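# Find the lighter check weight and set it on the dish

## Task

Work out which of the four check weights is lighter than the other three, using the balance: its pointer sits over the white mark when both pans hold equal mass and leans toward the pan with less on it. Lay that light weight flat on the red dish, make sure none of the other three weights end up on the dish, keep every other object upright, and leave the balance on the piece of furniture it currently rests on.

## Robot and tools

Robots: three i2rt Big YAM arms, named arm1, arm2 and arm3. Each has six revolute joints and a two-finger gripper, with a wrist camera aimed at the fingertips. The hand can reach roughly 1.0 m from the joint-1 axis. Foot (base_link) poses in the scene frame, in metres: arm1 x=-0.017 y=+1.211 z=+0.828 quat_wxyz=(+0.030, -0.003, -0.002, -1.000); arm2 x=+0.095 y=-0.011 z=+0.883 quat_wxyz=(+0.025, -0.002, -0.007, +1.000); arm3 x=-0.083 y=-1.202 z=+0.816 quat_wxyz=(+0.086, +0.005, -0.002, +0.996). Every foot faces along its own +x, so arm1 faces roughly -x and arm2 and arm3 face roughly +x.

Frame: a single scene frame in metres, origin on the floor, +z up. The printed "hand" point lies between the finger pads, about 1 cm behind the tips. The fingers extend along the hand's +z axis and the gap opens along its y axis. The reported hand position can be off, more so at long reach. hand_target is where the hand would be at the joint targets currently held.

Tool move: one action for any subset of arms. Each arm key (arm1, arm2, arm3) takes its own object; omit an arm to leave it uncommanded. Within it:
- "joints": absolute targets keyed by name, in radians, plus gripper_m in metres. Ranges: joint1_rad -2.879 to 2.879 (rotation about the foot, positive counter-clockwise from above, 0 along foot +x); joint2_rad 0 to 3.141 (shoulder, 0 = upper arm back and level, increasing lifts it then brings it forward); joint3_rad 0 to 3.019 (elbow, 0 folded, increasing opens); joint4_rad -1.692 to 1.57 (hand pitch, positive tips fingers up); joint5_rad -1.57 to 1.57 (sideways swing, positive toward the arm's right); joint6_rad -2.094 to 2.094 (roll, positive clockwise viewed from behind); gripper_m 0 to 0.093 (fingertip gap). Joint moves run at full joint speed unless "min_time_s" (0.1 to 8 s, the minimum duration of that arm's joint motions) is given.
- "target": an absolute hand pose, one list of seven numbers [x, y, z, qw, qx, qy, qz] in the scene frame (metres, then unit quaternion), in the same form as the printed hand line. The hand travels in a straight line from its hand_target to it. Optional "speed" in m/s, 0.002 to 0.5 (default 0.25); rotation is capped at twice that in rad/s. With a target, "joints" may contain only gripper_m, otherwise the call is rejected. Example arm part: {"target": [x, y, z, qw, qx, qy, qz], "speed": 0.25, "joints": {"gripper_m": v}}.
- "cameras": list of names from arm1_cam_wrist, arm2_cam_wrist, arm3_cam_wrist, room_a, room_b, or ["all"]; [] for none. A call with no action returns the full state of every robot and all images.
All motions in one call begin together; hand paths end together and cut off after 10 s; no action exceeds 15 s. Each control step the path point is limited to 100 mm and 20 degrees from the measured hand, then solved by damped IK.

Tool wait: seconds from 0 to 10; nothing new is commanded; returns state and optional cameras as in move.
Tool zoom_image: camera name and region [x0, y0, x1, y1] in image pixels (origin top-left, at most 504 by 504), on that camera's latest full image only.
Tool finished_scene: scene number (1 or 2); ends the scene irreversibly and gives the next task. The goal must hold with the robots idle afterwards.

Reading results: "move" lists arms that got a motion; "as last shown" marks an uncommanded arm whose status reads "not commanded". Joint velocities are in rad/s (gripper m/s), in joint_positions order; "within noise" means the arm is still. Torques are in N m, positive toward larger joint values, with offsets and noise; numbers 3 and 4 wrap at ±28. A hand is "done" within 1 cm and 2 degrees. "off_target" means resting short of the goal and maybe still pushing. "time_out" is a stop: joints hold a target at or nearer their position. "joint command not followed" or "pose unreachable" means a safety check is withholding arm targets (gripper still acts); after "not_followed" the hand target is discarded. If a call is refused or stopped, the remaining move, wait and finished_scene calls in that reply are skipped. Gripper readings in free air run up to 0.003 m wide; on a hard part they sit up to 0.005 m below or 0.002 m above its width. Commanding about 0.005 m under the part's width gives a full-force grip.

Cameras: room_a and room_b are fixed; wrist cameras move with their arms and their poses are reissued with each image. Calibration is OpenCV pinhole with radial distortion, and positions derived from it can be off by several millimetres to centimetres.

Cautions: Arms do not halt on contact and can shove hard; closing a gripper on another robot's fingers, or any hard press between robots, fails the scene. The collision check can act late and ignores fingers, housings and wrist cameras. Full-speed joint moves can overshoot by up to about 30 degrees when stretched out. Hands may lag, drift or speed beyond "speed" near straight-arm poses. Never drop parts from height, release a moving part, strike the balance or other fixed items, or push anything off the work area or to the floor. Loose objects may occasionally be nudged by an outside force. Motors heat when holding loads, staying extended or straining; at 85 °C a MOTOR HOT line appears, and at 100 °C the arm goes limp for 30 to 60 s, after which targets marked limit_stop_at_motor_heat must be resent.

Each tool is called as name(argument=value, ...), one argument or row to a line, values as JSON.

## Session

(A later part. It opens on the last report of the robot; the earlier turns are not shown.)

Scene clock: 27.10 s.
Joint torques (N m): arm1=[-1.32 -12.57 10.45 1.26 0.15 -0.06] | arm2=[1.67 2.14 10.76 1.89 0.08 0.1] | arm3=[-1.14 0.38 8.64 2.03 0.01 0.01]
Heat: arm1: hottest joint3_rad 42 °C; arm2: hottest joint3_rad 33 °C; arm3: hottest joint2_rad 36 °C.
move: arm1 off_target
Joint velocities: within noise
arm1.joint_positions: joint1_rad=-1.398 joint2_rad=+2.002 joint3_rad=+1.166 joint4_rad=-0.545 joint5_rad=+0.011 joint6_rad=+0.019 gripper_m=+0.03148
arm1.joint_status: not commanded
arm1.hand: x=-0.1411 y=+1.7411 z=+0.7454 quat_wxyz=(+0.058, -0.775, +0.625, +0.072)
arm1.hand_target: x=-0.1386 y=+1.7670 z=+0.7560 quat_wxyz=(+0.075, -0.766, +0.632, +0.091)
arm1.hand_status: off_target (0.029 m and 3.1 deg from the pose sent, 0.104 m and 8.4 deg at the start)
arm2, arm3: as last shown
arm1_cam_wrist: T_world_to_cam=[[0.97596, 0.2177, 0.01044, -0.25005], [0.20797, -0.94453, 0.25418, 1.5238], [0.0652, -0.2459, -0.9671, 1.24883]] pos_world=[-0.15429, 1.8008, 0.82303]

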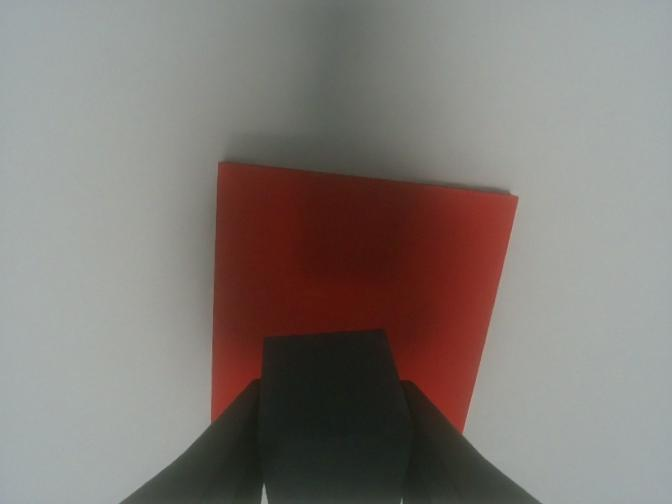

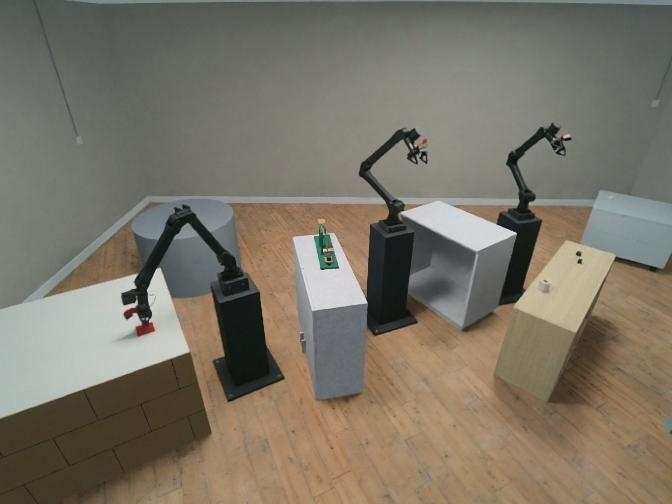

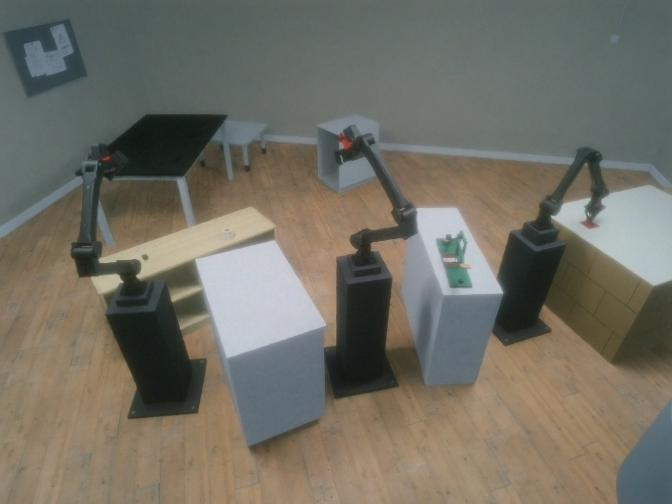

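move(
  arm1={"target":[-0.138,1.772,0.727,0.068,-0.768,0.632,0.081],"speed":0.1},
)

move(
  arm1={"target":[-0.138,1.772,0.715,0.068,-0.768,0.632,0.081],"speed":0.05},
  cameras=["arm1_cam_wrist","room_a","room_b"],
)

zoom_image(
  camera="room_a",
  region=[110, 280, 190, 360],
)

zoom_image(
  camera="room_b",
  region=[560, 180, 630, 250],
)

Scene clock: 28.33 s.
Joint torques (N m): arm1=[-1.2 -11.99 10.04 1.2 0.14 -0.11] | arm2=[1.2 2.37 10.77 1.89 0.08 0.11] | arm3=[-1.26 0.5 8.65 2.04 0 0]
Heat: arm1: hottest joint3_rad 42 °C; arm2: hottest joint3_rad 34 °C; arm3: hottest joint2_rad 36 °C.
move: arm1 off_target
Joint velocities: within noise
arm1.joint_positions: joint1_rad=-1.400 joint2_rad=+2.057 joint3_rad=+1.196 joint4_rad=-0.527 joint5_rad=+0.013 joint6_rad=+0.019 gripper_m=+0.03148
arm1.joint_status: not commanded
arm1.hand: x=-0.1418 y=+1.7497 z=+0.7263 quat_wxyz=(+0.057, -0.774, +0.626, +0.069)
arm1.hand_target: x=-0.1376 y=+1.7711 z=+0.7275 quat_wxyz=(+0.068, -0.768, +0.632, +0.081)
arm1.hand_status: off_target (0.023 m and 2.1 deg from the pose sent, 0.036 m and 1.9 deg at the start)
arm2, arm3: as last shown
pictures: none

Scene clock: 29.30 s.
Joint torques (N m): arm1=[-1.49 -9.76 9.72 2.17 0.09 -0.1] | arm2=[1.61 2.2 10.81 1.95 0.07 0.1] | arm3=[-1.26 0.38 8.65 2.03 0 0]
Heat: arm1: hottest joint3_rad 42 °C; arm2: hottest joint3_rad 34 °C; arm3: hottest joint2_rad 36 °C.
move: arm1 off_target
Joint velocities: within noise
arm1.joint_positions: joint1_rad=-1.400 joint2_rad=+2.059 joint3_rad=+1.196 joint4_rad=-0.525 joint5_rad=+0.014 joint6_rad=+0.019 gripper_m=+0.03148
arm1.joint_status: not commanded
arm1.hand: x=-0.1417 y=+1.7499 z=+0.7256 quat_wxyz=(+0.058, -0.774, +0.626, +0.069)
arm1.hand_target: x=-0.1376 y=+1.7707 z=+0.7159 quat_wxyz=(+0.068, -0.768, +0.632, +0.081)
arm1.hand_status: off_target (0.025 m and 2.0 deg from the pose sent, 0.025 m and 2.1 deg at the start)
arm2, arm3: as last shown
arm1_cam_wrist: T_world_to_cam=[[0.9765, 0.21515, 0.0128, -0.24845], [0.20453, -0.94377, 0.25973, 1.5314], [0.06796, -0.251, -0.9656, 1.24005]] pos_world=[-0.15489, 1.81001, 0.80282]

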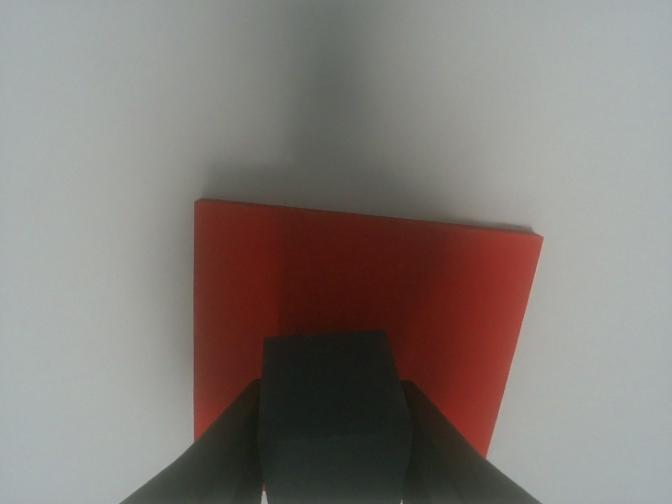

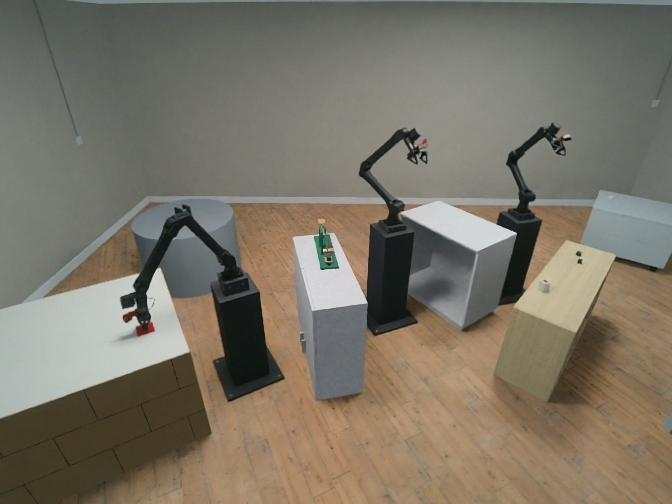

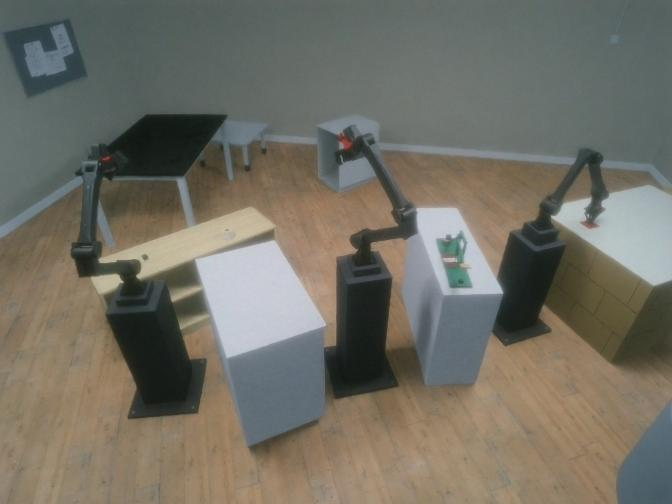

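Scaled by 6.300 from the camera's image (finer frame: 960x720).

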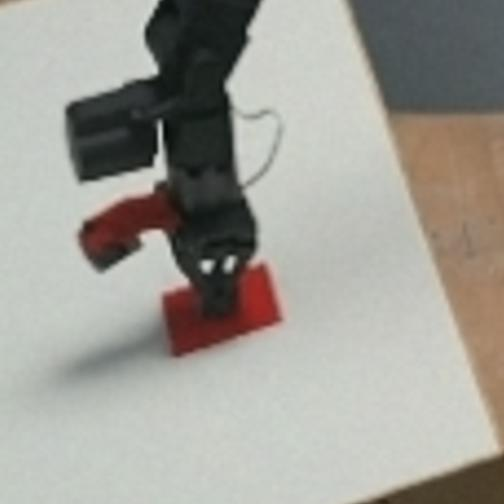

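Scaled by 7.200 from the camera's image (finer frame: 960x720).

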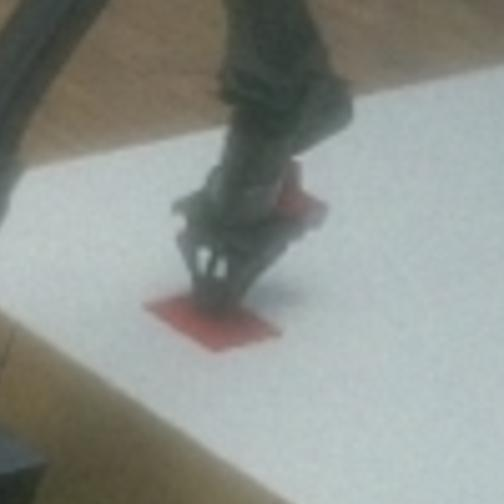

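move(
  arm1={"joints":{"gripper_m":0.07}},
)

move(
  arm1={"target":[-0.138,1.765,0.86,0.068,-0.768,0.632,0.081],"speed":0.15},
  cameras=["arm1_cam_wrist","room_a","room_b"],
)

zoom_image(
  camera="room_a",
  region=[300, 200, 370, 280],
)

Scene clock: 30.17 s.
Joint torques (N m): arm1=[-1.44 -12.75 8.95 1.24 0.1 -0.09] | arm2=[1.61 2.2 10.73 1.94 0.09 0.1] | arm3=[-1.14 0.44 8.66 2.04 0.01 0.01]
Heat: arm1: hottest joint3_rad 42 °C; arm2: hottest joint3_rad 34 °C; arm3: hottest joint2_rad 36 °C.
move: arm1 done
Joint velocities: within noise
arm1.joint_positions: joint1_rad=-1.404 joint2_rad=+2.089 joint3_rad=+1.206 joint4_rad=-0.500 joint5_rad=+0.014 joint6_rad=+0.020 gripper_m=+0.06987
arm1.joint_status: all done
arm1.hand: x=-0.1405 y=+1.7541 z=+0.7132 quat_wxyz=(+0.059, -0.773, +0.628, +0.070)
arm1.hand_target: x=-0.1376 y=+1.7706 z=+0.7158 quat_wxyz=(+0.068, -0.768, +0.632, +0.081)
arm1.hand_status: not commanded
arm2, arm3: as last shown
pictures: none

Scene clock: 31.93 s.
Joint torques (N m): arm1=[-0.91 -14.15 11.69 0.31 0.08 -0.06] | arm2=[1.61 2.14 10.78 1.94 0.1 0.09] | arm3=[-1.2 0.44 8.68 2.02 0.01 -0.01]
Heat: arm1: hottest joint3_rad 42 °C; arm2: hottest joint3_rad 34 °C; arm3: hottest joint2_rad 36 °C.
move: arm1 off_target
Joint velocities: within noise
arm1.joint_positions: joint1_rad=-1.404 joint2_rad=+1.861 joint3_rad=+1.241 joint4_rad=-0.793 joint5_rad=+0.014 joint6_rad=+0.020 gripper_m=+0.06993
arm1.joint_status: not commanded
arm1.hand: x=-0.1370 y=+1.7432 z=+0.8334 quat_wxyz=(+0.050, -0.774, +0.629, +0.059)
arm1.hand_target: x=-0.1377 y=+1.7639 z=+0.8603 quat_wxyz=(+0.068, -0.768, +0.632, +0.081)
arm1.hand_status: off_target (0.034 m and 3.4 deg from the pose sent, 0.147 m and 1.7 deg at the start)
arm2, arm3: as last shown
arm1_cam_wrist: T_world_to_cam=[[0.9773, 0.21141, 0.01386, -0.24716], [0.19885, -0.93789, 0.28428, 1.46465], [0.0731, -0.27507, -0.95864, 1.37897]] pos_world=[-0.15049, 1.80525, 0.90899]

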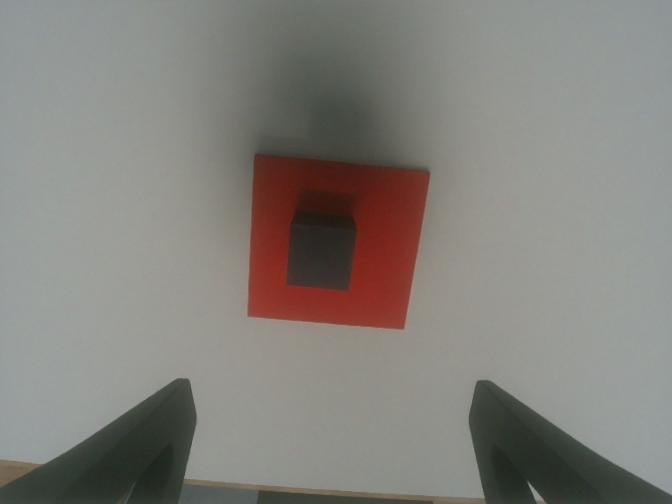

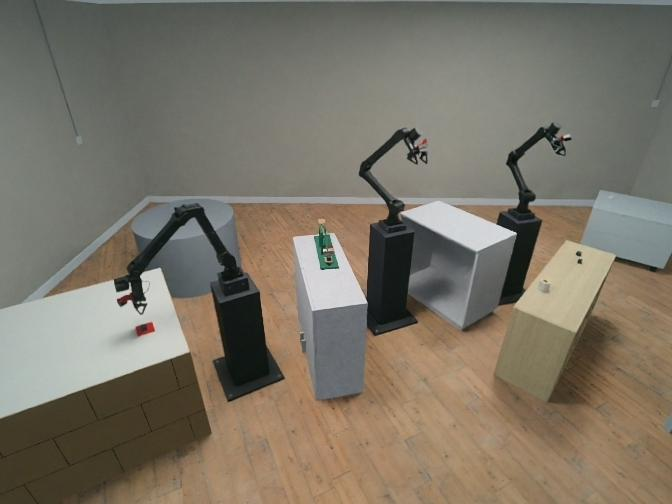

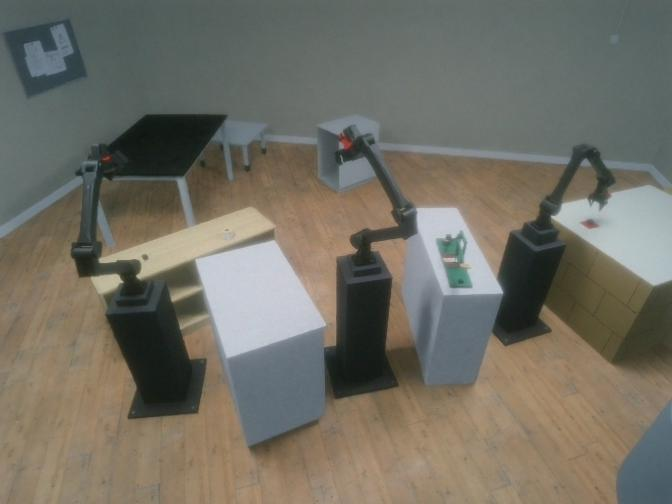

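Scaled by 6.300 from the camera's image (finer frame: 960x720).

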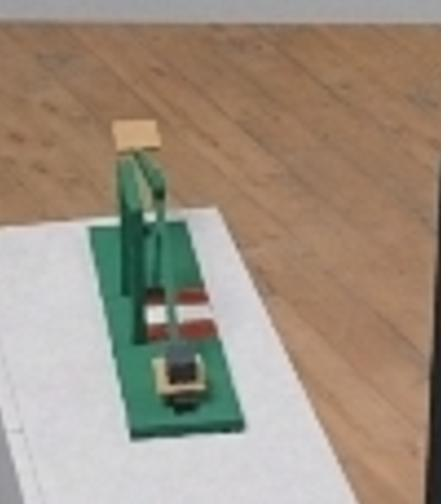

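finished_scene(
  scene=1,
)

The scene is finished: the task was done.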